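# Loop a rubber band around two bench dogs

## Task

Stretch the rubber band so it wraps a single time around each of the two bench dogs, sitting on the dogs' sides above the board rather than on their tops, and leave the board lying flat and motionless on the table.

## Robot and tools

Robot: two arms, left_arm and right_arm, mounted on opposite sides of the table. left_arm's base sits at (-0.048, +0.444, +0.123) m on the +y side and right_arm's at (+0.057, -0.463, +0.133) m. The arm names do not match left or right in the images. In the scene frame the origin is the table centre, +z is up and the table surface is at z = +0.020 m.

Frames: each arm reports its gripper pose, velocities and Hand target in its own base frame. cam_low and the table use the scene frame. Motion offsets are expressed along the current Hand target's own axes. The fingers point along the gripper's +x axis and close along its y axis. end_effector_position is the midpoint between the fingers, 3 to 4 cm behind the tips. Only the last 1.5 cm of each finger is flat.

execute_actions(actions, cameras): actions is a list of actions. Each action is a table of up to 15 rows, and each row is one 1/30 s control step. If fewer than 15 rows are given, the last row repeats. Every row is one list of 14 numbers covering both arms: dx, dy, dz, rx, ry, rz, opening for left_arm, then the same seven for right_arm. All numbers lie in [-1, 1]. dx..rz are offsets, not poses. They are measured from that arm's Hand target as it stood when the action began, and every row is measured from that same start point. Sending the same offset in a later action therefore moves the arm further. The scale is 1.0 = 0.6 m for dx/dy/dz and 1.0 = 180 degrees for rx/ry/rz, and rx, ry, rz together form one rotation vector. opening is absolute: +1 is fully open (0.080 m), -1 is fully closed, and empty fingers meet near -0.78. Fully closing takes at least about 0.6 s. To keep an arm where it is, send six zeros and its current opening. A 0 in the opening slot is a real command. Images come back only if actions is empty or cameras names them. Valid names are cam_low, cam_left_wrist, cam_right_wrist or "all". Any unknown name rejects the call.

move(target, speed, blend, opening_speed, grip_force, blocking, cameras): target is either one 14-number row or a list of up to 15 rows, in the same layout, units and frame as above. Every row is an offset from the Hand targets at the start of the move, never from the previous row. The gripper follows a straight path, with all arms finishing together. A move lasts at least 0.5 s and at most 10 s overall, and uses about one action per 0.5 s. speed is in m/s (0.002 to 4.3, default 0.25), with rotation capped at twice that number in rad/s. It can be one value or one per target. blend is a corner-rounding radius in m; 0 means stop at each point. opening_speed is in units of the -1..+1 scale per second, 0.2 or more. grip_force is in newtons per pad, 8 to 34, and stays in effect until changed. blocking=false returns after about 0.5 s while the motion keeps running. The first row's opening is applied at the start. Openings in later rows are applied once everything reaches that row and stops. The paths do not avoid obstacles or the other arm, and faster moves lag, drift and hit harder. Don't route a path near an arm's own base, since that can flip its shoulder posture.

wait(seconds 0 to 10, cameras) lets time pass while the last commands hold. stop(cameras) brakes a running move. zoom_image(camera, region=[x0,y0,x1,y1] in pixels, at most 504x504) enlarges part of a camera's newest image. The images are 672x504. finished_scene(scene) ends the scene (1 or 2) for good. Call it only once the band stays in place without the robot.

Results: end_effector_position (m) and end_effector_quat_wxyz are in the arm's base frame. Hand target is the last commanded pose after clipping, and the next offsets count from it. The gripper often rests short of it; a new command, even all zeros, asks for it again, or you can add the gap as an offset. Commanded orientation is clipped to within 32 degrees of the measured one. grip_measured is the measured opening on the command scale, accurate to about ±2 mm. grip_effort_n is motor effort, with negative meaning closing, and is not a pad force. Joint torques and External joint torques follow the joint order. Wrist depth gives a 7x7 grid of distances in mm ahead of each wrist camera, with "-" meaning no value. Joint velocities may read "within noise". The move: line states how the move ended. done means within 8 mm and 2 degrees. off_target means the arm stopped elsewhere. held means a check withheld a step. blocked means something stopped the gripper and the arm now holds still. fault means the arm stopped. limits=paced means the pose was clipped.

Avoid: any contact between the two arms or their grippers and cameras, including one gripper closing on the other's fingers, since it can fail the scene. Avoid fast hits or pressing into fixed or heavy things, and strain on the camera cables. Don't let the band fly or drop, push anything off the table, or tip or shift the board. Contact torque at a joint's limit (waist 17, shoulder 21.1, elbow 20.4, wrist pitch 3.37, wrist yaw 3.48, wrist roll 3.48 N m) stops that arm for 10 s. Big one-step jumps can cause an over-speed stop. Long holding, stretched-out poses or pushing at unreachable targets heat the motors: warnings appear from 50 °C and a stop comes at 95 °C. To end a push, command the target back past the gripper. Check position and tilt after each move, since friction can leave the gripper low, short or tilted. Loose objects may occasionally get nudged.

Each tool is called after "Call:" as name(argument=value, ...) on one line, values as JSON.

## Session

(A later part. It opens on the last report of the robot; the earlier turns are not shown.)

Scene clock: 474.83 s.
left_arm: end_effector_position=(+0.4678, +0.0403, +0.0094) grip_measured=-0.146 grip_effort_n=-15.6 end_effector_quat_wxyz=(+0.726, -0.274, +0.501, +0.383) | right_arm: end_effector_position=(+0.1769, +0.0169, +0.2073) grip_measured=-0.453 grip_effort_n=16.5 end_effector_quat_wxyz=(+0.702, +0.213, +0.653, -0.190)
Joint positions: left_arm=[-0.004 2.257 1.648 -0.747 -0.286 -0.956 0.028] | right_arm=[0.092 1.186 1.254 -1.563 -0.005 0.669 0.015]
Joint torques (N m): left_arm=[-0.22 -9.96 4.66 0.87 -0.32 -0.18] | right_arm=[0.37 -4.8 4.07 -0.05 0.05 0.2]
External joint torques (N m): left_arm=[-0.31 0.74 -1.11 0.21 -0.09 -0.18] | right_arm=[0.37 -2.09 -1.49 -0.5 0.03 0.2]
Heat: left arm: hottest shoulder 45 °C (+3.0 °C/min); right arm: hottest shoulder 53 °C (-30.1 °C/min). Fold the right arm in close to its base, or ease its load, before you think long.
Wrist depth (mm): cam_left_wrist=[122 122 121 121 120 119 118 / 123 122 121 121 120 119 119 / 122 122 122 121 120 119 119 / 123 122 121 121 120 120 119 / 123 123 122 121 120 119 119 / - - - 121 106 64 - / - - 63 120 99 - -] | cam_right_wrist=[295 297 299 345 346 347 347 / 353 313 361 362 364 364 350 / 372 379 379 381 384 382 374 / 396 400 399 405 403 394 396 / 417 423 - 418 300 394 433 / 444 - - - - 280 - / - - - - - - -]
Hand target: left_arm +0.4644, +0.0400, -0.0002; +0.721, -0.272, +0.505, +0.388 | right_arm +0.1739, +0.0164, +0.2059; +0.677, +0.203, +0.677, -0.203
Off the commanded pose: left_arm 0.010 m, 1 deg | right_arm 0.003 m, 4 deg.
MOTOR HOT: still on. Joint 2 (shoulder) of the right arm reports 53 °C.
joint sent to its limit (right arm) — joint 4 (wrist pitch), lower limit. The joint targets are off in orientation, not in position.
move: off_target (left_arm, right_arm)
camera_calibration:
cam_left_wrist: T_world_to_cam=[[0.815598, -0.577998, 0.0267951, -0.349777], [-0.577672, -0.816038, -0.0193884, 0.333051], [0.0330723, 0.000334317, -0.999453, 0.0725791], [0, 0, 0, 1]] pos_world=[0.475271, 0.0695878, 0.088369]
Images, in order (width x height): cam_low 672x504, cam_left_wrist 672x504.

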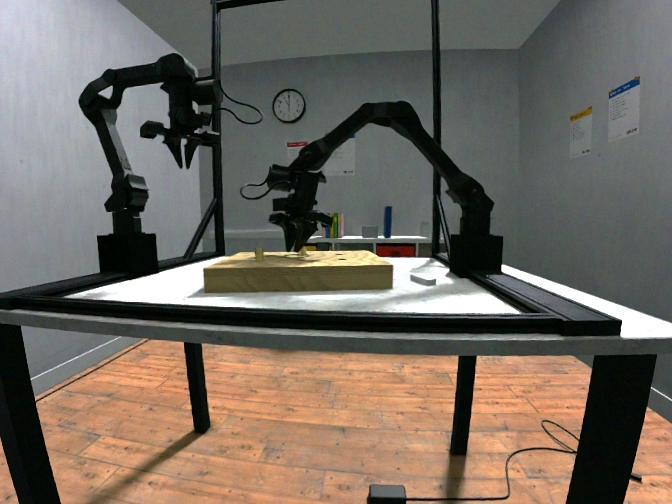

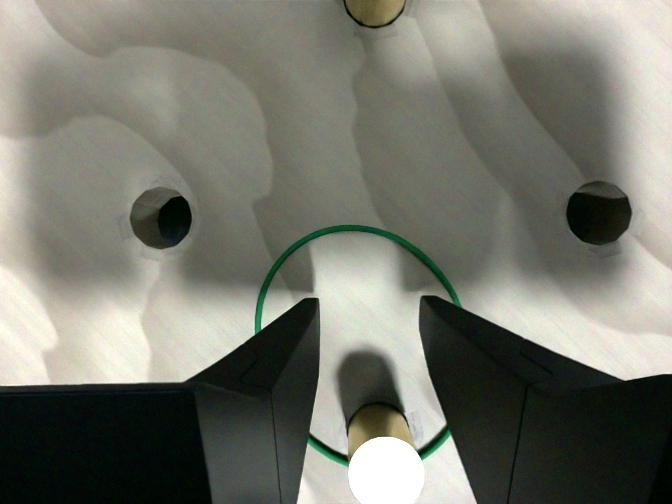

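Call:
move(target=[0.0075,-0.0053,0.0593,0,0,0,-0.15,0,0,0,0,0,0,-0.45], speed=0.1, cameras=["cam_left_wrist","cam_low"])

Call:
zoom_image(camera="cam_low", region=[230, 200, 350, 290])

Scene clock: 479.13 s.
left_arm: end_effector_position=(+0.4843, +0.0671, +0.0132) grip_measured=-0.146 grip_effort_n=-15.1 end_effector_quat_wxyz=(+0.722, -0.277, +0.501, +0.389) | right_arm: end_effector_position=(+0.1769, +0.0169, +0.2073) grip_measured=-0.453 grip_effort_n=16.5 end_effector_quat_wxyz=(+0.702, +0.213, +0.653, -0.190)
Joint positions: left_arm=[0.054 2.322 1.777 -0.805 -0.276 -0.912 0.028] | right_arm=[0.092 1.186 1.254 -1.563 -0.005 0.669 0.015]
Joint torques (N m): left_arm=[-0.01 -9.71 7.86 0.22 -0.18 0.14] | right_arm=[0.26 -4.77 4.12 -0.03 0.03 0.19]
External joint torques (N m): left_arm=[0.08 1.47 1.97 -0.46 0.02 0.13] | right_arm=[0.27 -2 -1.49 -0.5 0.01 0.19]
Heat: left arm: hottest shoulder 45 °C (+3.0 °C/min); right arm: hottest shoulder 52 °C (-31.5 °C/min). Fold the right arm in close to its base, or ease its load, before you think long.
Wrist depth (mm): cam_left_wrist=[125 124 123 122 121 121 120 / 125 124 124 123 122 121 120 / 125 125 124 123 122 121 120 / 125 125 124 123 122 122 121 / 126 125 124 123 122 122 121 / - - - 123 123 64 - / - - 63 124 123 - -] | cam_right_wrist=[296 299 298 346 345 346 348 / 312 310 318 364 363 371 366 / 369 329 375 382 385 384 367 / 399 399 397 414 411 383 403 / 418 425 - 419 - 411 428 / - - - - - 317 1431 / - - - - - - -]
Hand target: left_arm +0.4864, +0.0674, +0.0079; +0.721, -0.272, +0.505, +0.388 | right_arm +0.1739, +0.0164, +0.2059; +0.677, +0.203, +0.677, -0.203
Off the commanded pose: left_arm 0.006 m, 1 deg | right_arm 0.003 m, 4 deg.
MOTOR HOT: still on. Joint 2 (shoulder) of the right arm reports 52 °C.
joint sent to its limit (right arm) — joint 4 (wrist pitch), lower limit. The joint targets are off in orientation, not in position.
move: off_target (right_arm)
camera_calibration:
cam_left_wrist: T_world_to_cam=[[0.823901, -0.566332, 0.0213461, -0.352622], [-0.566115, -0.824177, -0.0157053, 0.359342], [0.0264873, 0.00085527, -0.999649, 0.0789238], [0, 0, 0, 1]] pos_world=[0.491864, 0.0963929, 0.0920667]
Images, in order (width x height): cam_low 672x504, cam_left_wrist 672x504.

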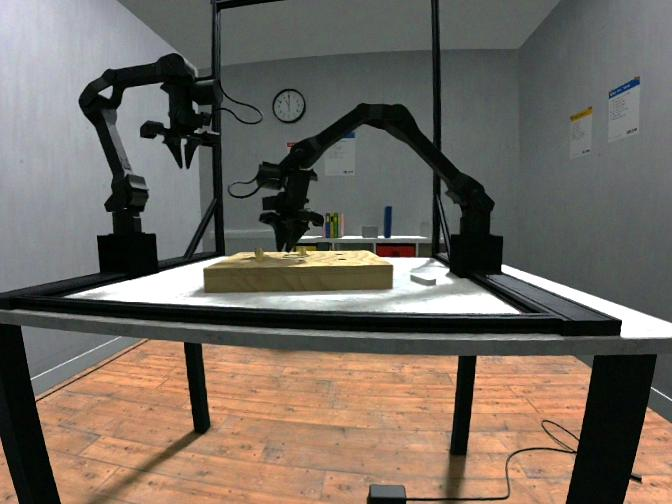

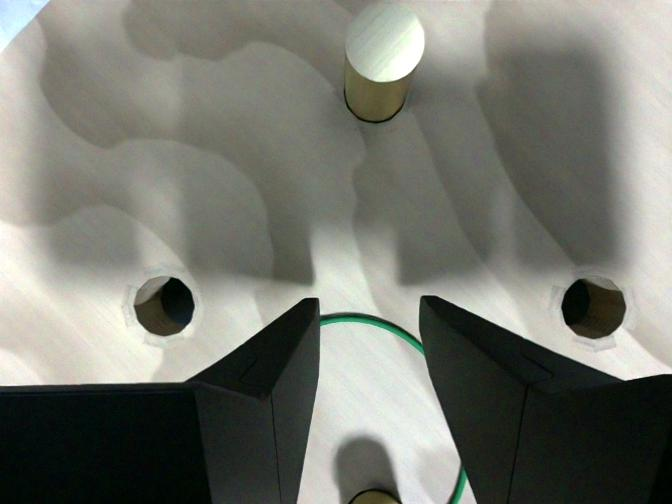

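Scaled by 4.200 from the camera's 672x504 image, which has a finer 960x720 frame.

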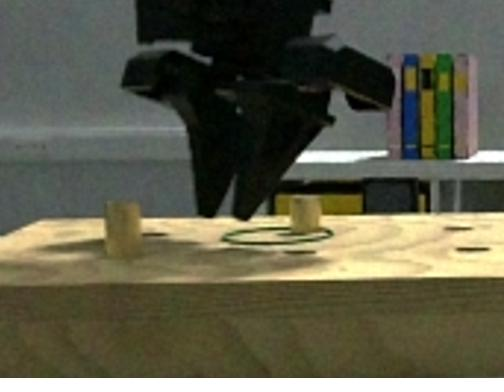

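Call:
move(target=[[-0.0235,0,0.0086,0,0,0,-0.15,0,0,0,0,0,0,-0.45],[-0.0463,0.0023,-0.0541,0,0,0,-0.15,0,0,0,0,0,0,-0.45],[-0.0081,0.0023,-0.0681,0,0,0,-0.15,0,0,0,0,0,0,-0.45],[0.0072,0.001,-0.026,0,0,0,-0.15,0,0,0,0,0,0,-0.45]], speed=0.1, cameras=["cam_left_wrist","cam_low"])

Call:
zoom_image(camera="cam_left_wrist", region=[220, 210, 480, 400])

Scene clock: 487.43 s.
left_arm: end_effector_position=(+0.4767, +0.0562, +0.0038) grip_measured=-0.146 grip_effort_n=-15.6 end_effector_quat_wxyz=(+0.722, -0.276, +0.502, +0.388) | right_arm: end_effector_position=(+0.1769, +0.0169, +0.2073) grip_measured=-0.453 grip_effort_n=16.5 end_effector_quat_wxyz=(+0.702, +0.213, +0.653, -0.190)
Joint positions: left_arm=[0.03 2.305 1.707 -0.759 -0.281 -0.935 0.028] | right_arm=[0.092 1.186 1.254 -1.563 -0.005 0.669 0.015]
Joint torques (N m): left_arm=[0.12 -9.51 7.62 0.24 -0.2 0.12] | right_arm=[0.33 -4.7 4.05 -0.09 0.06 0.15]
External joint torques (N m): left_arm=[0.14 1.41 1.86 -0.42 0.01 0.11] | right_arm=[0.33 -2 -1.48 -0.55 0.04 0.15]
Motor temperatures (°C): left_arm=[23 46 32 27 28 24] | right_arm=[21 50 31 24 26 28]
Heat: left arm: hottest shoulder 46 °C (+4.0 °C/min); right arm: hottest shoulder 50 °C (-29.3 °C/min). Fold the right arm in close to its base, or ease its load, before you think long.
Wrist depth (mm): cam_left_wrist=[116 115 115 114 113 112 112 / 116 116 115 114 113 112 112 / 117 116 115 114 113 113 112 / 117 116 115 115 114 113 112 / - 116 116 115 114 113 112 / - - - 115 114 64 - / - - 63 115 114 - -] | cam_right_wrist=[296 299 297 345 345 347 348 / 354 313 361 363 364 366 366 / 376 377 381 383 384 382 380 / 386 - 405 400 402 386 401 / 429 429 421 418 297 307 430 / 442 - - - - 285 1440 / - - - - - - -]
Hand target: left_arm +0.4787, +0.0567, -0.0015; +0.721, -0.272, +0.505, +0.388 | right_arm +0.1739, +0.0164, +0.2059; +0.677, +0.203, +0.677, -0.203
Off the commanded pose: left_arm 0.006 m, 1 deg | right_arm 0.003 m, 4 deg.
MOTOR HOT: still on. Joint 2 (shoulder) of the right arm reports 50 °C.
joint sent to its limit (right arm) — joint 4 (wrist pitch), lower limit. The joint targets are off in orientation, not in position.
move: off_target (right_arm)
camera_calibration:
cam_left_wrist: T_world_to_cam=[[0.823535, -0.566855, 0.0215899, -0.352075], [-0.566642, -0.823818, -0.0155174, 0.346201], [0.0265823, 0.00054535, -0.999646, 0.0697176], [0, 0, 0, 1]] pos_world=[0.484265, 0.0855932, 0.0826664]
Images, in order (width x height): cam_low 672x504, cam_left_wrist 672x504.

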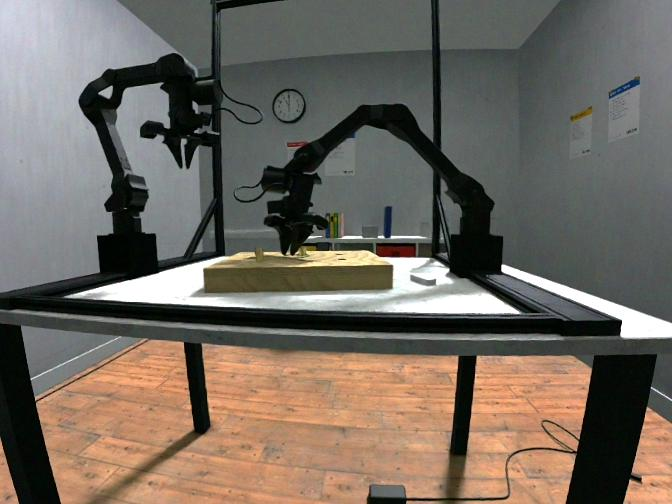

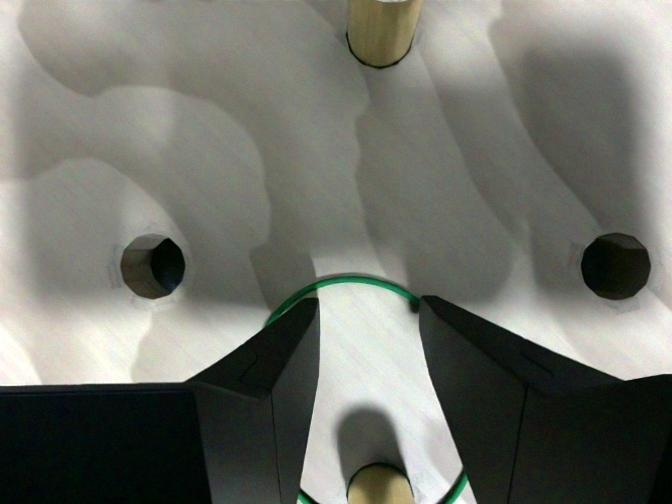

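Scaled by 1.938 from the camera's 672x504 image, which has a finer 960x720 frame.

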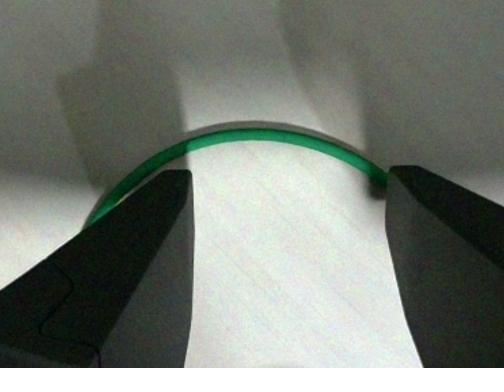

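Call:
move(target=[0.0185,-0.002,0.046,0,0,0,-0.15,0,0,0,0,0,0,-0.45], speed=0.08, cameras=["cam_left_wrist","cam_low"])

Call:
zoom_image(camera="cam_left_wrist", region=[220, 210, 480, 400])

Scene clock: 492.33 s.
left_arm: end_effector_position=(+0.4940, +0.0806, +0.0034) grip_measured=-0.146 grip_effort_n=-15.6 end_effector_quat_wxyz=(+0.722, -0.277, +0.501, +0.389) | right_arm: end_effector_position=(+0.1769, +0.0169, +0.2073) grip_measured=-0.453 grip_effort_n=16.5 end_effector_quat_wxyz=(+0.702, +0.213, +0.653, -0.190)
Joint positions: left_arm=[0.081 2.376 1.831 -0.798 -0.27 -0.884 0.028] | right_arm=[0.092 1.186 1.254 -1.563 -0.005 0.669 0.015]
Joint torques (N m): left_arm=[-0.18 -10 7.72 0.27 -0.16 0.13] | right_arm=[0.33 -4.77 4.05 -0.08 0.07 0.18]
External joint torques (N m): left_arm=[-0.2 1.44 1.84 -0.42 0.05 0.13] | right_arm=[0.33 -2.11 -1.52 -0.56 0.04 0.19]
Heat: left arm: hottest shoulder 47 °C (+5.1 °C/min); right arm: hottest shoulder 49 °C (-26.3 °C/min). Fold the right arm in close to its base, or ease its load, before you think long.
Wrist depth (mm): cam_left_wrist=[114 114 113 112 111 111 110 / 115 114 113 113 111 111 110 / 115 114 113 113 112 111 110 / 115 114 114 113 112 111 110 / 115 115 114 113 112 111 111 / - - - 113 111 64 - / - - 63 113 113 - -] | cam_right_wrist=[296 297 298 344 347 348 346 / 353 312 358 361 364 374 364 / 377 379 381 380 380 384 377 / 396 401 401 403 399 392 388 / 428 423 421 417 316 396 429 / 447 - - - - 315 1413 / - - - - - - -]
Hand target: left_arm +0.4960, +0.0809, -0.0026; +0.721, -0.272, +0.505, +0.388 | right_arm +0.1739, +0.0164, +0.2059; +0.677, +0.203, +0.677, -0.203
Off the commanded pose: left_arm 0.006 m, 1 deg | right_arm 0.003 m, 4 deg.
MOTOR HOT: still on. Joint 2 (shoulder) of the right arm reports 49 °C.
joint sent to its limit (right arm) — joint 4 (wrist pitch), lower limit. The joint targets are off in orientation, not in position.
move: off_target (right_arm)
camera_calibration:
cam_left_wrist: T_world_to_cam=[[0.824224, -0.565853, 0.0215752, -0.352935], [-0.565635, -0.824506, -0.0157336, 0.375686], [0.0266918, 0.00076431, -0.999643, 0.0687656], [0, 0, 0, 1]] pos_world=[0.501563, 0.109993, 0.0822667]
Images, in order (width x height): cam_low 672x504, cam_left_wrist 672x504.

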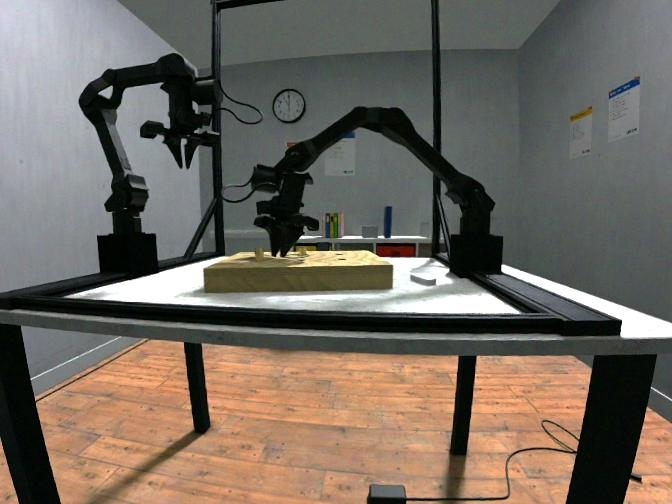

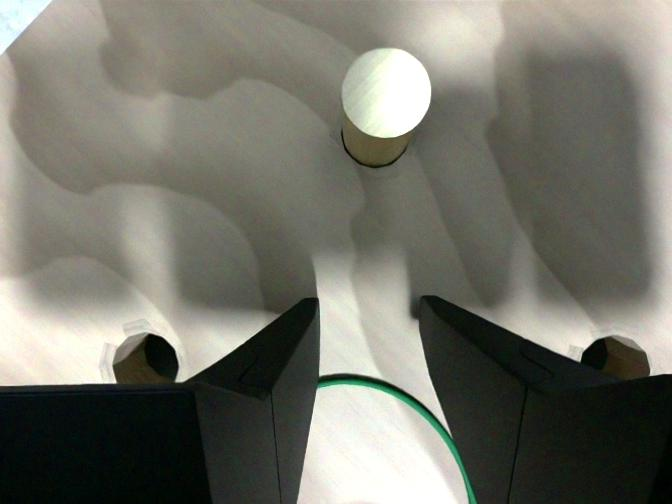

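Scaled by 1.938 from the camera's 672x504 image, which has a finer 960x720 frame.

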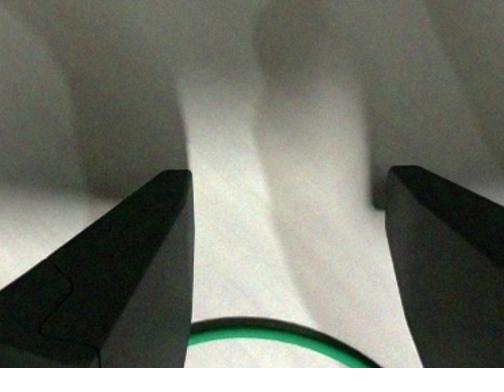

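Call:
move(target=[[-0.0188,0,0.0068,0,0,0,-0.15,0,0,0,0,0,0,-0.45],[-0.0445,0.0026,-0.0637,0,0,0,-0.15,0,0,0,0,0,0,-0.45],[-0.0078,0.0026,-0.077,0,0,0,-0.15,0,0,0,0,0,0,-0.45]], speed=[0.12,0.12,0.05], cameras=["cam_left_wrist","cam_low"])

Call:
zoom_image(camera="cam_left_wrist", region=[220, 210, 480, 400])

Call:
zoom_image(camera="cam_low", region=[230, 200, 350, 290])

Scene clock: 499.70 s.
left_arm: end_effector_position=(+0.4741, +0.0435, -0.0025) grip_measured=-0.147 grip_effort_n=-14.2 end_effector_quat_wxyz=(+0.727, -0.275, +0.500, +0.381) | right_arm: end_effector_position=(+0.1769, +0.0169, +0.2073) grip_measured=-0.453 grip_effort_n=17.0 end_effector_quat_wxyz=(+0.702, +0.213, +0.653, -0.190)
Joint positions: left_arm=[0.003 2.295 1.662 -0.718 -0.283 -0.947 0.028] | right_arm=[0.092 1.186 1.254 -1.563 -0.005 0.669 0.015]
Joint torques (N m): left_arm=[-0.07 -9.79 4.16 1.08 -0.34 -0.2] | right_arm=[0.44 -4.61 4.09 -0.08 0.06 0.2]
External joint torques (N m): left_arm=[0.01 1.09 -1.58 0.4 -0.13 -0.2] | right_arm=[0.43 -1.88 -1.47 -0.54 0.04 0.2]
Heat: left arm: hottest shoulder 49 °C (+7.0 °C/min); right arm: hottest shoulder 48 °C (-23.1 °C/min). Fold the right arm in close to its base, or ease its load, before you think long.
Wrist depth (mm): cam_left_wrist=[111 111 110 110 109 109 109 / 111 111 111 110 109 109 109 / 111 111 110 110 109 109 109 / 111 111 111 110 109 109 109 / 111 111 111 110 110 109 108 / - - - 110 110 64 - / - - 63 106 110 - -] | cam_right_wrist=[297 298 298 344 347 347 347 / 314 312 362 363 364 363 367 / 379 380 379 382 388 381 377 / 398 396 402 398 401 388 388 / 425 422 405 421 361 421 426 / 445 - - - - 315 1413 / - - - - - - -]
Hand target: left_arm +0.4698, +0.0442, -0.0140; +0.721, -0.272, +0.505, +0.388 | right_arm +0.1739, +0.0164, +0.2059; +0.677, +0.203, +0.677, -0.203
Off the commanded pose: left_arm 0.012 m, 1 deg | right_arm 0.003 m, 4 deg.
MOTOR HOT: still on. Joint 2 (shoulder) of the right arm reports 48 °C.
joint sent to its limit (right arm) — joint 4 (wrist pitch), lower limit. The joint targets are off in orientation, not in position.
move: off_target (left_arm, right_arm)
camera_calibration:
cam_left_wrist: T_world_to_cam=[[0.814572, -0.579298, 0.029767, -0.352215], [-0.578946, -0.815116, -0.0201856, 0.339559], [0.035957, -0.000790866, -0.999353, 0.0590682], [0, 0, 0, 1]] pos_world=[0.481368, 0.0727893, 0.0763686]
Images, in order (width x height): cam_low 672x504, cam_left_wrist 672x504.

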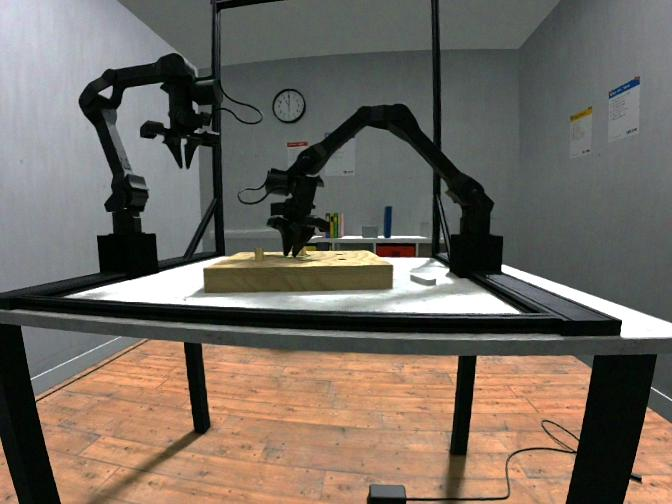

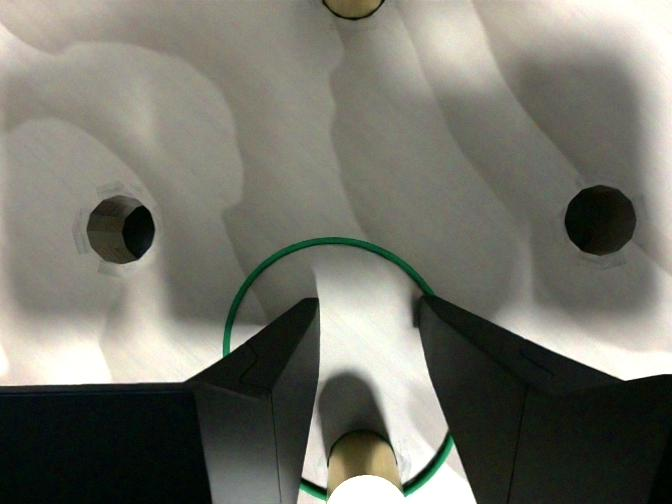

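Scaled by 1.938 from the camera's 672x504 image, which has a finer 960x720 frame.

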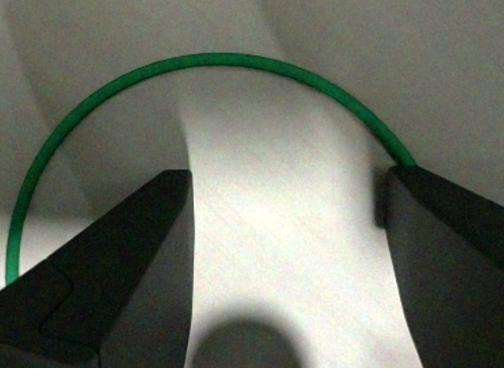

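Scaled by 4.200 from the camera's 672x504 image, which has a finer 960x720 frame.

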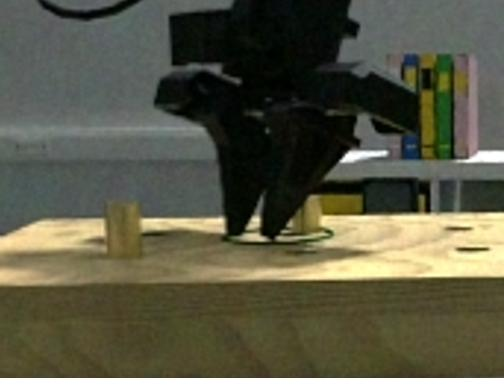

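Call:
move(target=[[-0.002,0.0067,-0.01,0,0,0,-0.15,0,0,0,0,0,0,-0.45],[0.0063,0.0067,-0.008,0,0,0,-0.15,0,0,0,0,0,0,-0.45],[0.0263,0.0047,0.047,0,0,0,-0.15,0,0,0,0,0,0,-0.45]], speed=0.06, cameras=["cam_left_wrist","cam_low"])

Call:
zoom_image(camera="cam_left_wrist", region=[220, 210, 480, 400])

Call:
zoom_image(camera="cam_low", region=[230, 200, 350, 290])

Scene clock: 505.10 s.
left_arm: end_effector_position=(+0.4896, +0.0711, -0.0026) grip_measured=-0.147 grip_effort_n=-13.7 end_effector_quat_wxyz=(+0.731, -0.279, +0.491, +0.383) | right_arm: end_effector_position=(+0.1769, +0.0169, +0.2073) grip_measured=-0.453 grip_effort_n=16.5 end_effector_quat_wxyz=(+0.702, +0.213, +0.653, -0.190)
Joint positions: left_arm=[0.062 2.342 1.738 -0.713 -0.275 -0.895 0.028] | right_arm=[0.092 1.186 1.254 -1.563 -0.005 0.669 0.015]
Joint torques (N m): left_arm=[0.07 -8.2 6.13 0.07 -0.12 0.12] | right_arm=[0.28 -4.69 4.22 -0.08 0.02 0.18]
External joint torques (N m): left_arm=[0.21 3.09 0.25 -0.67 0.08 0.12] | right_arm=[0.27 -1.95 -1.35 -0.53 0 0.18]
Heat: left arm: hottest shoulder 48 °C (+6.1 °C/min); right arm: hottest shoulder 47 °C (-20.3 °C/min).
Wrist depth (mm): cam_left_wrist=[111 111 111 111 111 111 111 / 111 111 111 111 111 110 110 / 111 111 111 111 111 110 110 / 111 110 110 110 110 110 110 / 110 110 110 110 110 110 110 / - - - 110 95 64 - / - - 63 109 109 - -] | cam_right_wrist=[296 297 299 345 344 347 345 / 312 312 359 361 365 364 361 / 378 379 383 382 380 384 374 / 397 398 401 402 401 399 390 / 425 423 418 421 316 445 427 / 440 - - - - 297 1431 / - - - - - - -]
Hand target: left_arm +0.4852, +0.0723, -0.0191; +0.721, -0.272, +0.505, +0.388 | right_arm +0.1739, +0.0164, +0.2059; +0.677, +0.203, +0.677, -0.203
Off the commanded pose: left_arm 0.017 m, 2 deg | right_arm 0.003 m, 4 deg.
MOTOR HOT: cleared for the motors of the right arm.
joint sent to its limit (right arm) — joint 4 (wrist pitch), lower limit. The joint targets are off in orientation, not in position.
move: off_target (left_arm, right_arm)
camera_calibration:
cam_left_wrist: T_world_to_cam=[[0.818351, -0.573117, 0.0428743, -0.351105], [-0.572041, -0.819462, -0.0353803, 0.367951], [0.0554108, 0.00442767, -0.998454, 0.0485856], [0, 0, 0, 1]] pos_world=[0.495119, 0.100082, 0.076582]
Images, in order (width x height): cam_low 672x504, cam_left_wrist 672x504.

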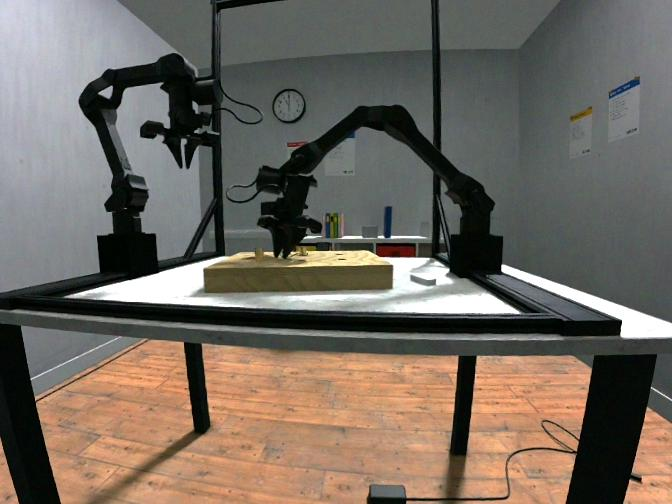

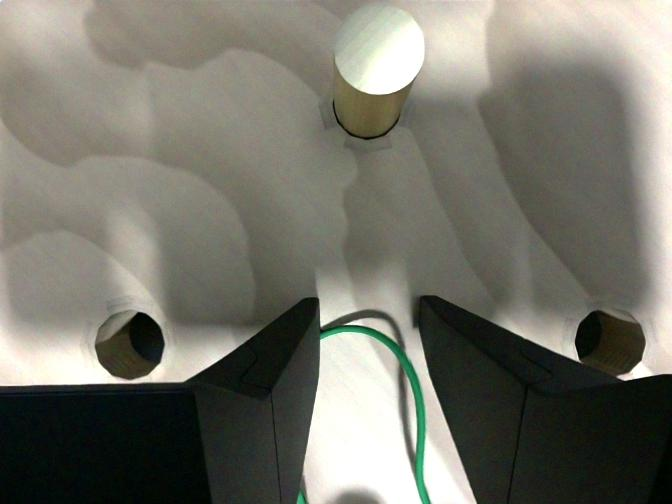

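Scaled by 1.938 from the camera's 672x504 image, which has a finer 960x720 frame.

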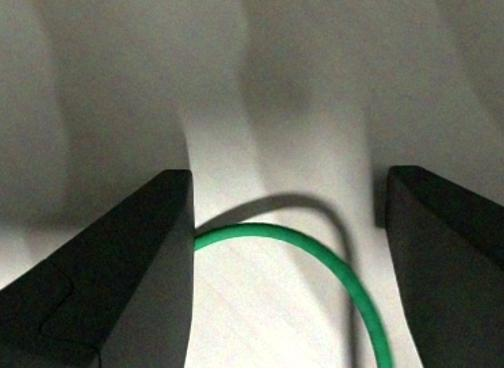

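Scaled by 4.200 from the camera's 672x504 image, which has a finer 960x720 frame.

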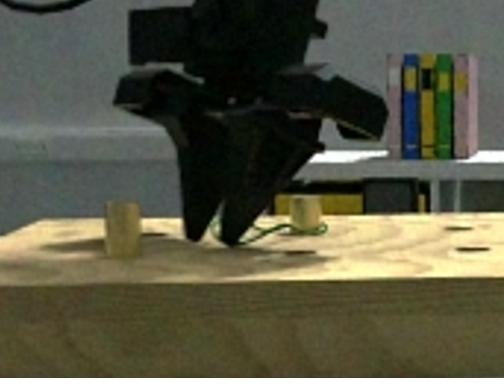

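Call:
move(target=[[-0.09,0,0.0327,0,0,0,-0.15,0,0,0,0,0,0,-0.45],[-0.12,0,-0.026,0,0,0,-0.2,0,0,0,0,0,0,-0.45]], speed=0.12, cameras=["cam_left_wrist"])

Scene clock: 515.83 s.
left_arm: end_effector_position=(+0.4642, +0.0387, +0.0386) grip_measured=-0.196 grip_effort_n=-15.1 end_effector_quat_wxyz=(+0.718, -0.269, +0.513, +0.385) | right_arm: end_effector_position=(+0.1769, +0.0169, +0.2073) grip_measured=-0.453 grip_effort_n=16.5 end_effector_quat_wxyz=(+0.702, +0.213, +0.653, -0.190)
Joint positions: left_arm=[-0.007 2.23 1.73 -0.888 -0.283 -0.958 0.026] | right_arm=[0.092 1.186 1.254 -1.563 -0.005 0.669 0.015]
Joint torques (N m): left_arm=[-0.08 -13.54 4.76 0.82 -0.39 -0.21] | right_arm=[0.42 -4.68 3.97 -0.04 0.05 0.19]
External joint torques (N m): left_arm=[-0.06 -2.89 -1.14 0.21 -0.18 -0.21] | right_arm=[0.41 -2.03 -1.56 -0.51 0.02 0.19]
Heat: left arm: hottest shoulder 50 °C (+7.0 °C/min); right arm: hottest shoulder 46 °C (-15.0 °C/min). Fold the left arm in close to its base, or ease its load, before you think long.
Wrist depth (mm): cam_left_wrist=[152 151 149 148 146 144 143 / 153 151 150 148 146 145 143 / 154 153 151 149 147 146 144 / 155 153 152 149 148 146 145 / 155 154 152 150 148 146 145 / - - - 144 85 - - / - - - 152 150 - -] | cam_right_wrist=[296 299 297 339 346 347 349 / 356 311 362 362 363 364 365 / 377 381 380 380 382 382 364 / 398 402 395 403 400 390 391 / 424 424 418 417 - 423 436 / 442 - - - - 314 1449 / - - - - - - -]
Hand target: left_arm +0.4635, +0.0396, +0.0432; +0.721, -0.272, +0.505, +0.388 | right_arm +0.1739, +0.0164, +0.2059; +0.677, +0.203, +0.677, -0.203
Off the commanded pose: left_arm 0.005 m, 1 deg | right_arm 0.003 m, 4 deg.
MOTOR HOT: joint 2 (shoulder) of the left arm reports 50 °C; the controller stops that arm at 95 °C. To cool a motor, set the load down, stop pushing, or move to a pose that needs little force.
joint sent to its limit (right arm) — joint 4 (wrist pitch), lower limit. The joint targets are off in orientation, not in position.
move: off_target (right_arm)
camera_calibration:
cam_left_wrist: T_world_to_cam=[[0.815021, -0.579424, 0.0028098, -0.347387], [-0.579429, -0.815021, 0.00142977, 0.330116], [0.0014616, -0.00279338, -0.999995, 0.116648], [0, 0, 0, 1]] pos_world=[0.474236, 0.0680932, 0.117152]
Images, in order (width x height): cam_left_wrist 672x504.

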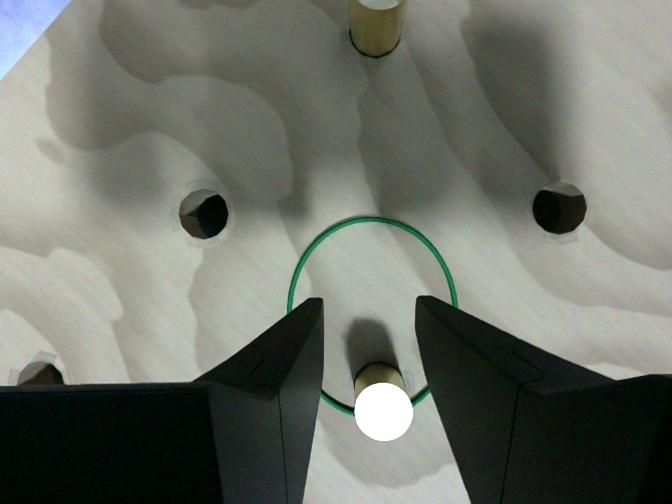

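Call:
move(target=[[0.0927,-0.0083,-0.0337,0,0,0,-0.2,0,0,0,0,0,0,-0.45],[0.1186,-0.0106,0.0279,0,0,0,-0.2,0,0,0,0,0,0,-0.45]], speed=[0.12,0.06], cameras=["cam_left_wrist","cam_low"])

Call:
zoom_image(camera="cam_low", region=[230, 200, 350, 290])

Scene clock: 522.63 s.
left_arm: end_effector_position=(+0.4945, +0.0682, -0.0022) grip_measured=-0.197 grip_effort_n=-14.2 end_effector_quat_wxyz=(+0.729, -0.280, +0.492, +0.384) | right_arm: end_effector_position=(+0.1769, +0.0169, +0.2073) grip_measured=-0.453 grip_effort_n=16.5 end_effector_quat_wxyz=(+0.702, +0.213, +0.653, -0.190)
Joint positions: left_arm=[0.055 2.362 1.778 -0.738 -0.276 -0.907 0.026] | right_arm=[0.092 1.186 1.254 -1.563 -0.005 0.669 0.015]
Joint torques (N m): left_arm=[0.25 -8.58 6.27 0.14 -0.15 0.13] | right_arm=[0.4 -4.69 4.09 -0.07 0.02 0.18]
External joint torques (N m): left_arm=[0.17 2.83 0.39 -0.58 0.06 0.13] | right_arm=[0.4 -1.93 -1.48 -0.53 0 0.18]
Motor temperatures (°C): left_arm=[23 52 32 27 28 24] | right_arm=[21 45 31 24 26 28]
Heat: left arm: hottest shoulder 52 °C (+8.0 °C/min); right arm: hottest shoulder 45 °C (-12.1 °C/min). Fold the left arm in close to its base, or ease its load, before you think long.
Wrist depth (mm): cam_left_wrist=[111 111 111 81 111 110 110 / 111 111 111 98 110 110 110 / 111 111 111 110 110 110 110 / 110 110 110 110 110 110 110 / 110 110 110 110 110 110 110 / - - - 110 110 - - / - - - 109 109 - -] | cam_right_wrist=[298 299 298 345 350 344 350 / 356 313 360 362 364 365 366 / 379 377 379 381 383 387 374 / 396 399 400 401 401 - 418 / 422 424 420 416 296 426 431 / - - - - - 316 1440 / - - - - - - -]
Hand target: left_arm +0.4908, +0.0694, -0.0179; +0.721, -0.272, +0.505, +0.388 | right_arm +0.1739, +0.0164, +0.2059; +0.677, +0.203, +0.677, -0.203
Off the commanded pose: left_arm 0.016 m, 2 deg | right_arm 0.003 m, 4 deg.
MOTOR HOT: still on. Joint 2 (shoulder) of the left arm reports 52 °C.
joint sent to its limit (right arm) — joint 4 (wrist pitch), lower limit. The joint targets are off in orientation, not in position.
move: off_target (left_arm, right_arm)
camera_calibration:
cam_left_wrist: T_world_to_cam=[[0.821275, -0.56898, 0.0420523, -0.358533], [-0.568032, -0.822345, -0.0329887, 0.366568], [0.0533514, 0.00320575, -0.998571, 0.0498808], [0, 0, 0, 1]] pos_world=[0.500016, 0.0972869, 0.0769793]
Images, in order (width x height): cam_low 672x504, cam_left_wrist 672x504.

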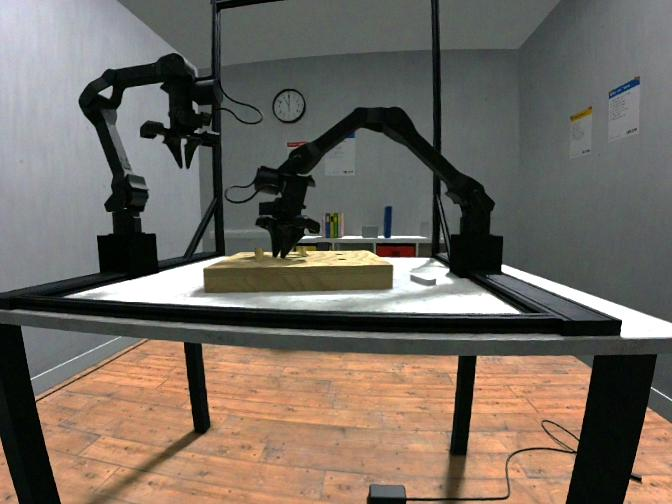

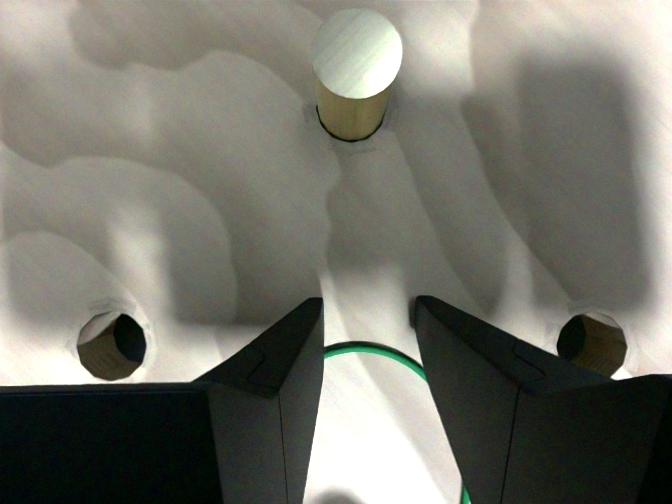

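Scaled by 4.200 from the camera's 672x504 image, which has a finer 960x720 frame.

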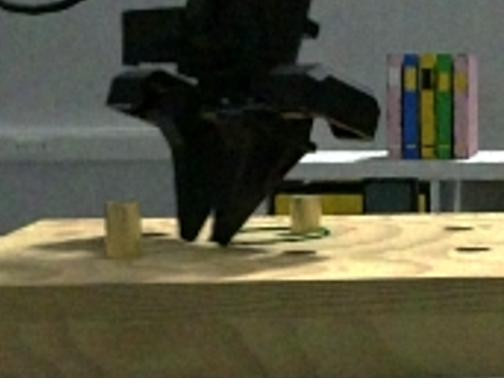

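Call:
move(target=[[-0.047,0,0.0171,0,0,0,-0.2,0,0,0,0,0,0,-0.45],[-0.0624,0.0065,-0.0252,0,0.1,0,-0.2,0,0,0,0,0,0,-0.45]], speed=0.12, cameras=["cam_left_wrist","cam_low"])

Call:
zoom_image(camera="cam_low", region=[230, 200, 350, 290])

Scene clock: 533.30 s.
left_arm: end_effector_position=(+0.4711, +0.0478, +0.0183) grip_measured=-0.197 grip_effort_n=-14.2 end_effector_quat_wxyz=(+0.634, -0.333, +0.608, +0.341) | right_arm: end_effector_position=(+0.1769, +0.0169, +0.2073) grip_measured=-0.453 grip_effort_n=16.5 end_effector_quat_wxyz=(+0.702, +0.213, +0.653, -0.190)
Joint positions: left_arm=[0.093 2.42 2.014 -1.135 -0.025 -0.901 0.026] | right_arm=[0.092 1.186 1.254 -1.563 -0.005 0.669 0.015]
Joint torques (N m): left_arm=[-0.01 -10.08 7.64 -0.06 -0.03 0.15] | right_arm=[0.27 -4.7 4.09 -0.08 0.03 0.19]
External joint torques (N m): left_arm=[0.02 1.43 1.92 -0.43 0.02 0.15] | right_arm=[0.26 -2.07 -1.42 -0.54 0.01 0.19]
Heat: left arm: hottest shoulder 50 °C (+5.1 °C/min); right arm: hottest shoulder 44 °C (-9.1 °C/min). Fold the left arm in close to its base, or ease its load, before you think long.
Wrist depth (mm): cam_left_wrist=[104 104 104 103 103 102 101 / 110 110 109 109 107 108 107 / 117 118 116 115 115 114 114 / 125 124 123 122 122 121 120 / 133 132 129 127 126 127 128 / - - - 123 93 - - / - - - 150 150 - -] | cam_right_wrist=[296 298 299 345 345 348 346 / 354 312 360 364 364 361 365 / 380 334 381 381 382 384 362 / 397 400 402 401 399 396 397 / 424 426 417 417 311 395 443 / 444 - - - - 315 1396 / - - - - - - -]
Hand target: left_arm +0.4728, +0.0491, +0.0121; +0.634, -0.329, +0.612, +0.341 | right_arm +0.1739, +0.0164, +0.2059; +0.677, +0.203, +0.677, -0.203
Off the commanded pose: left_arm 0.007 m, 1 deg | right_arm 0.003 m, 4 deg.
MOTOR HOT: still on. Joint 2 (shoulder) of the left arm reports 50 °C.
joint sent to its limit (right arm) — joint 4 (wrist pitch), lower limit. The joint targets are off in orientation, not in position.
move: off_target (right_arm)
camera_calibration:
cam_left_wrist: T_world_to_cam=[[0.826654, -0.562054, 0.0271882, -0.354391], [-0.544122, -0.786095, 0.293234, 0.318255], [-0.143441, -0.257196, -0.955654, 0.17594], [0, 0, 0, 1]] pos_world=[0.491365, 0.0962428, 0.0844502]
Images, in order (width x height): cam_low 672x504, cam_left_wrist 672x504.

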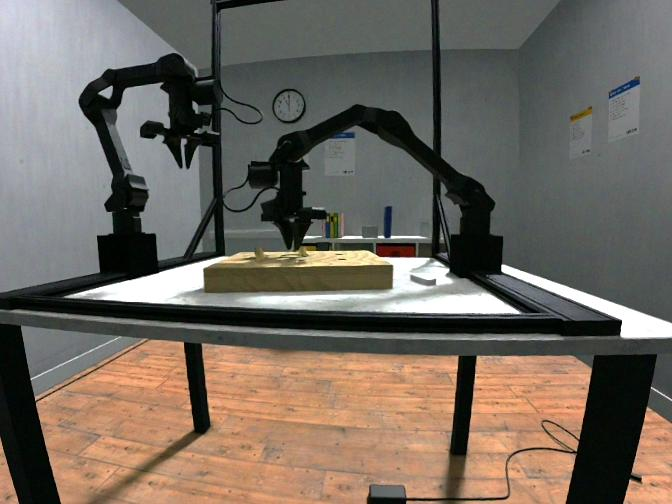

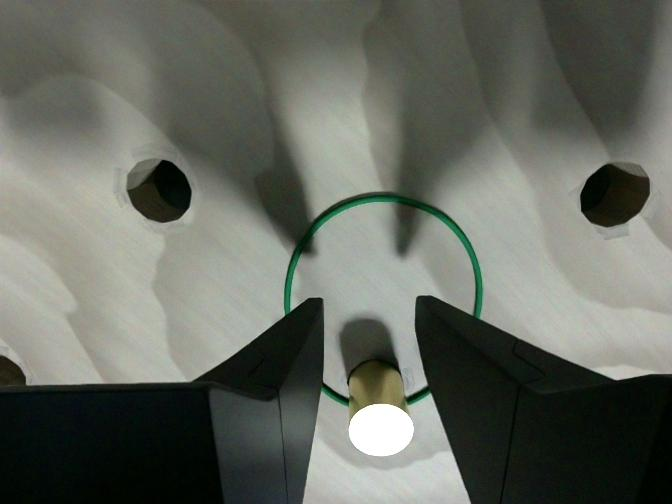

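Scaled by 4.200 from the camera's 672x504 image, which has a finer 960x720 frame.

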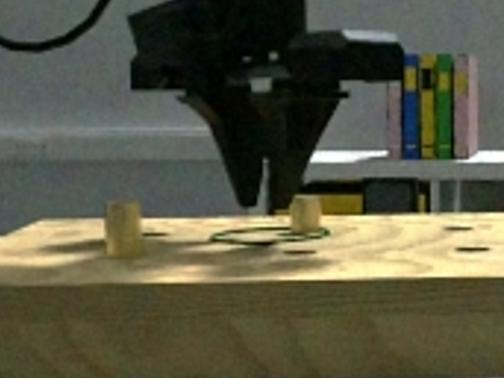

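Call:
move(target=[[0,-0.005,-0.007,0,0,0,-0.2,0,0,0,0,0,0,-0.45],[0.0435,-0.005,-0.007,0,0,0,-0.2,0,0,0,0,0,0,-0.45],[0.0435,-0.005,0.05,0,0,0,-0.2,0,0,0,0,0,0,-0.45]], speed=0.08, cameras=["cam_left_wrist","cam_low"])

Call:
zoom_image(camera="cam_low", region=[230, 200, 350, 290])

Scene clock: 542.70 s.
left_arm: end_effector_position=(+0.4947, +0.0663, +0.0013) grip_measured=-0.197 grip_effort_n=-13.7 end_effector_quat_wxyz=(+0.642, -0.334, +0.606, +0.330) | right_arm: end_effector_position=(+0.1769, +0.0169, +0.2073) grip_measured=-0.453 grip_effort_n=16.5 end_effector_quat_wxyz=(+0.702, +0.213, +0.653, -0.190)
Joint positions: left_arm=[0.129 2.544 2.173 -1.15 -0.013 -0.849 0.026] | right_arm=[0.092 1.186 1.254 -1.563 -0.005 0.669 0.015]
Joint torques (N m): left_arm=[0.85 -9.35 6.85 -0.02 -0.43 0.1] | right_arm=[0.36 -4.71 4.15 -0.07 0.06 0.2]
External joint torques (N m): left_arm=[0.94 2.9 1.01 -0.44 -0.39 0.1] | right_arm=[0.36 -2.03 -1.36 -0.52 0.03 0.2]
Heat: left arm: hottest shoulder 50 °C (+5.0 °C/min); right arm: hottest shoulder 44 °C (-7.0 °C/min). Fold the left arm in close to its base, or ease its load, before you think long.
Wrist depth (mm): cam_left_wrist=[- 88 88 89 88 88 88 / 93 93 93 93 93 93 94 / 99 98 99 98 100 99 99 / 104 104 104 105 105 105 105 / - 113 110 110 108 110 113 / - - - 119 116 - - / - - - 123 126 - -] | cam_right_wrist=[297 296 299 344 340 348 354 / 354 310 362 362 365 364 366 / 375 378 381 381 375 375 - / 401 401 413 414 400 399 430 / 421 422 418 415 - 433 430 / 441 - - - - 318 1422 / - - - - - - -]
Hand target: left_arm +0.4922, +0.0731, -0.0130; +0.633, -0.329, +0.612, +0.341 | right_arm +0.1739, +0.0164, +0.2059; +0.677, +0.203, +0.677, -0.203
Off the commanded pose: left_arm 0.016 m, 2 deg | right_arm 0.003 m, 4 deg.
MOTOR HOT: still on. Joint 2 (shoulder) of the left arm reports 50 °C.
joint sent to its limit (right arm) — joint 4 (wrist pitch), lower limit. The joint targets are off in orientation, not in position.
move: off_target (left_arm, right_arm)
camera_calibration:
cam_left_wrist: T_world_to_cam=[[0.816585, -0.575218, 0.0480923, -0.357174], [-0.56268, -0.774656, 0.288616, 0.359133], [-0.128762, -0.26274, -0.956236, 0.160967], [0, 0, 0, 1]] pos_world=[0.514466, 0.115044, 0.0674484]
Images, in order (width x height): cam_low 672x504, cam_left_wrist 672x504.

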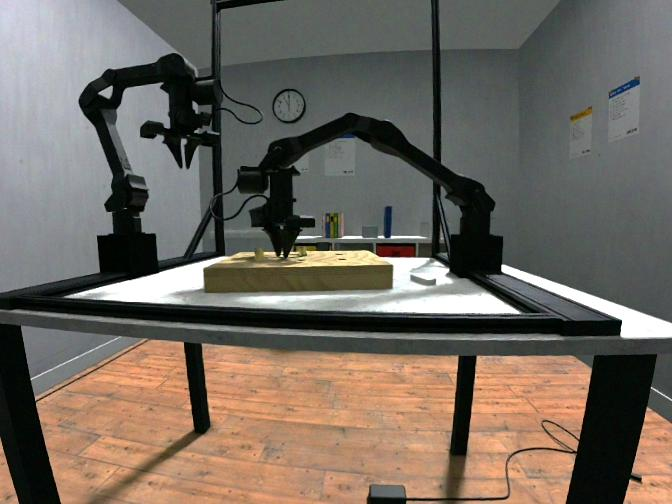

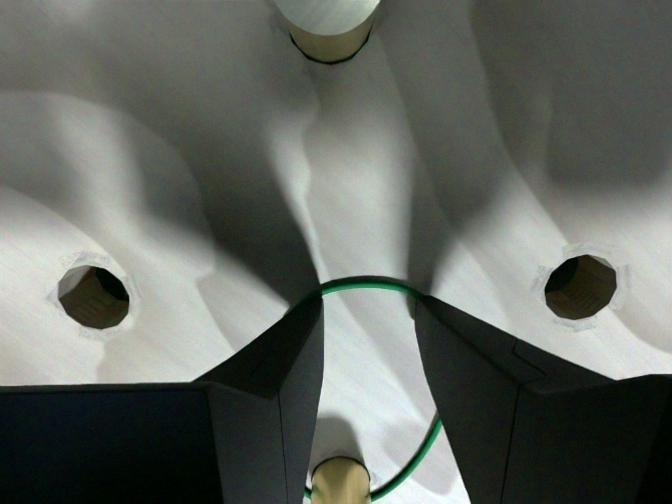

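Scaled by 4.200 from the camera's 672x504 image, which has a finer 960x720 frame.

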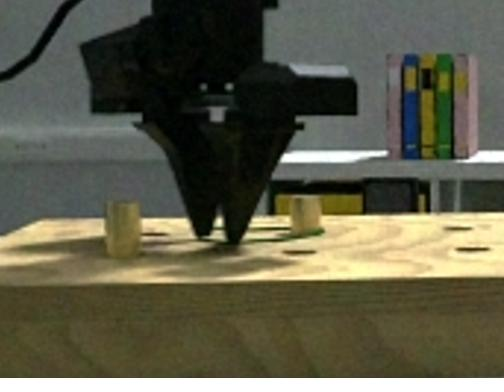

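Call:
move(target=[0,0.014,0.033,0,0,0,-0.2,0,0,0,0,0,0,-0.45], speed=0.08, cameras=["cam_left_wrist","cam_low"])

Call:
zoom_image(camera="cam_low", region=[230, 200, 350, 290])

Scene clock: 547.40 s.
left_arm: end_effector_position=(+0.4977, +0.0924, +0.0009) grip_measured=-0.197 grip_effort_n=-14.2 end_effector_quat_wxyz=(+0.639, -0.336, +0.603, +0.338) | right_arm: end_effector_position=(+0.1769, +0.0169, +0.2073) grip_measured=-0.453 grip_effort_n=16.5 end_effector_quat_wxyz=(+0.702, +0.213, +0.653, -0.190)
Joint positions: left_arm=[0.178 2.589 2.256 -1.19 -0.019 -0.815 0.026] | right_arm=[0.092 1.186 1.254 -1.563 -0.005 0.669 0.015]
Joint torques (N m): left_arm=[0.16 -9.78 7.13 -0.03 -0.13 0.14] | right_arm=[0.36 -4.7 4.07 -0.06 0.03 0.2]
External joint torques (N m): left_arm=[0.05 2.62 1.31 -0.43 -0.07 0.14] | right_arm=[0.37 -1.98 -1.49 -0.52 0 0.2]
Heat: left arm: hottest shoulder 50 °C (+4.0 °C/min); right arm: hottest shoulder 44 °C (-6.1 °C/min). Fold the left arm in close to its base, or ease its load, before you think long.
Wrist depth (mm): cam_left_wrist=[- 88 88 88 88 87 87 / 93 93 92 92 66 92 93 / 98 98 98 98 98 97 97 / 104 104 104 104 103 103 103 / 111 111 109 108 107 109 109 / - - - 116 114 - - / - - - 125 124 - -] | cam_right_wrist=[297 296 299 346 343 347 346 / 356 313 357 364 363 364 368 / 380 381 384 380 382 384 380 / 401 399 401 401 402 392 397 / 431 423 418 413 317 433 431 / 441 - - - - 292 1363 / - - - - - - -]
Hand target: left_arm +0.4961, +0.0943, -0.0124; +0.633, -0.329, +0.612, +0.341 | right_arm +0.1739, +0.0164, +0.2059; +0.677, +0.203, +0.677, -0.203
Off the commanded pose: left_arm 0.013 m, 1 deg | right_arm 0.003 m, 4 deg.
MOTOR HOT: still on. Joint 2 (shoulder) of the left arm reports 50 °C.
joint sent to its limit (right arm) — joint 4 (wrist pitch), lower limit. The joint targets are off in orientation, not in position.
move: off_target (left_arm, right_arm)
camera_calibration:
cam_left_wrist: T_world_to_cam=[[0.825335, -0.563164, 0.0408566, -0.350086], [-0.549838, -0.785126, 0.285053, 0.375614], [-0.128454, -0.257729, -0.957641, 0.167209], [0, 0, 0, 1]] pos_world=[0.516944, 0.140843, 0.0673593]
Images, in order (width x height): cam_low 672x504, cam_left_wrist 672x504.

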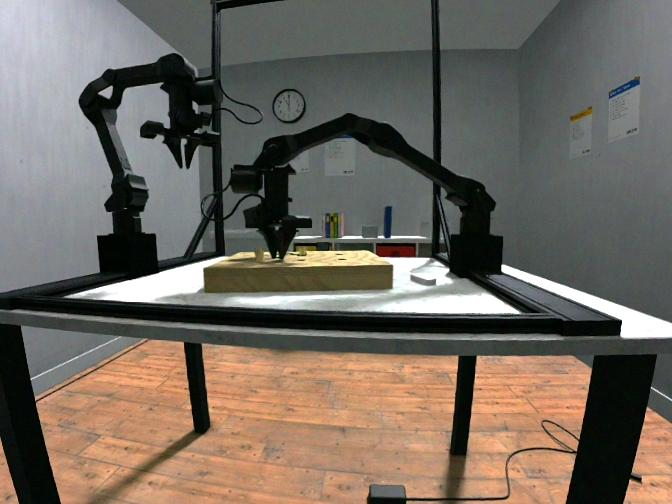

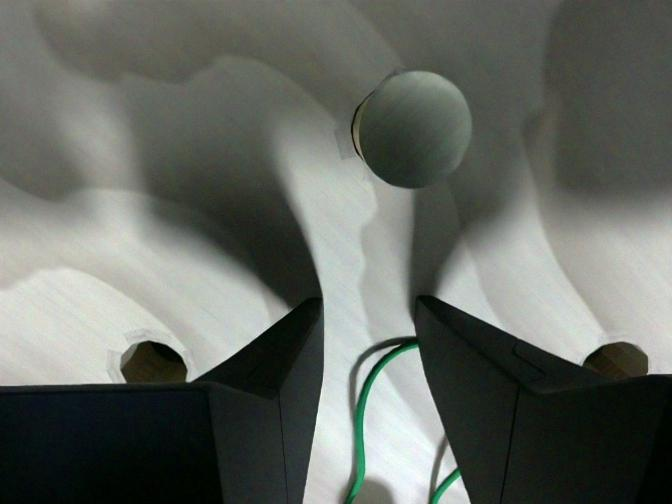

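Scaled by 4.200 from the camera's 672x504 image, which has a finer 960x720 frame.

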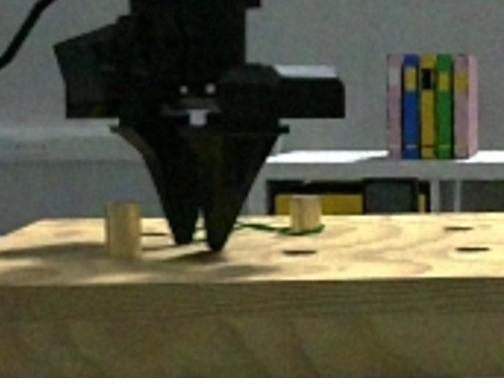

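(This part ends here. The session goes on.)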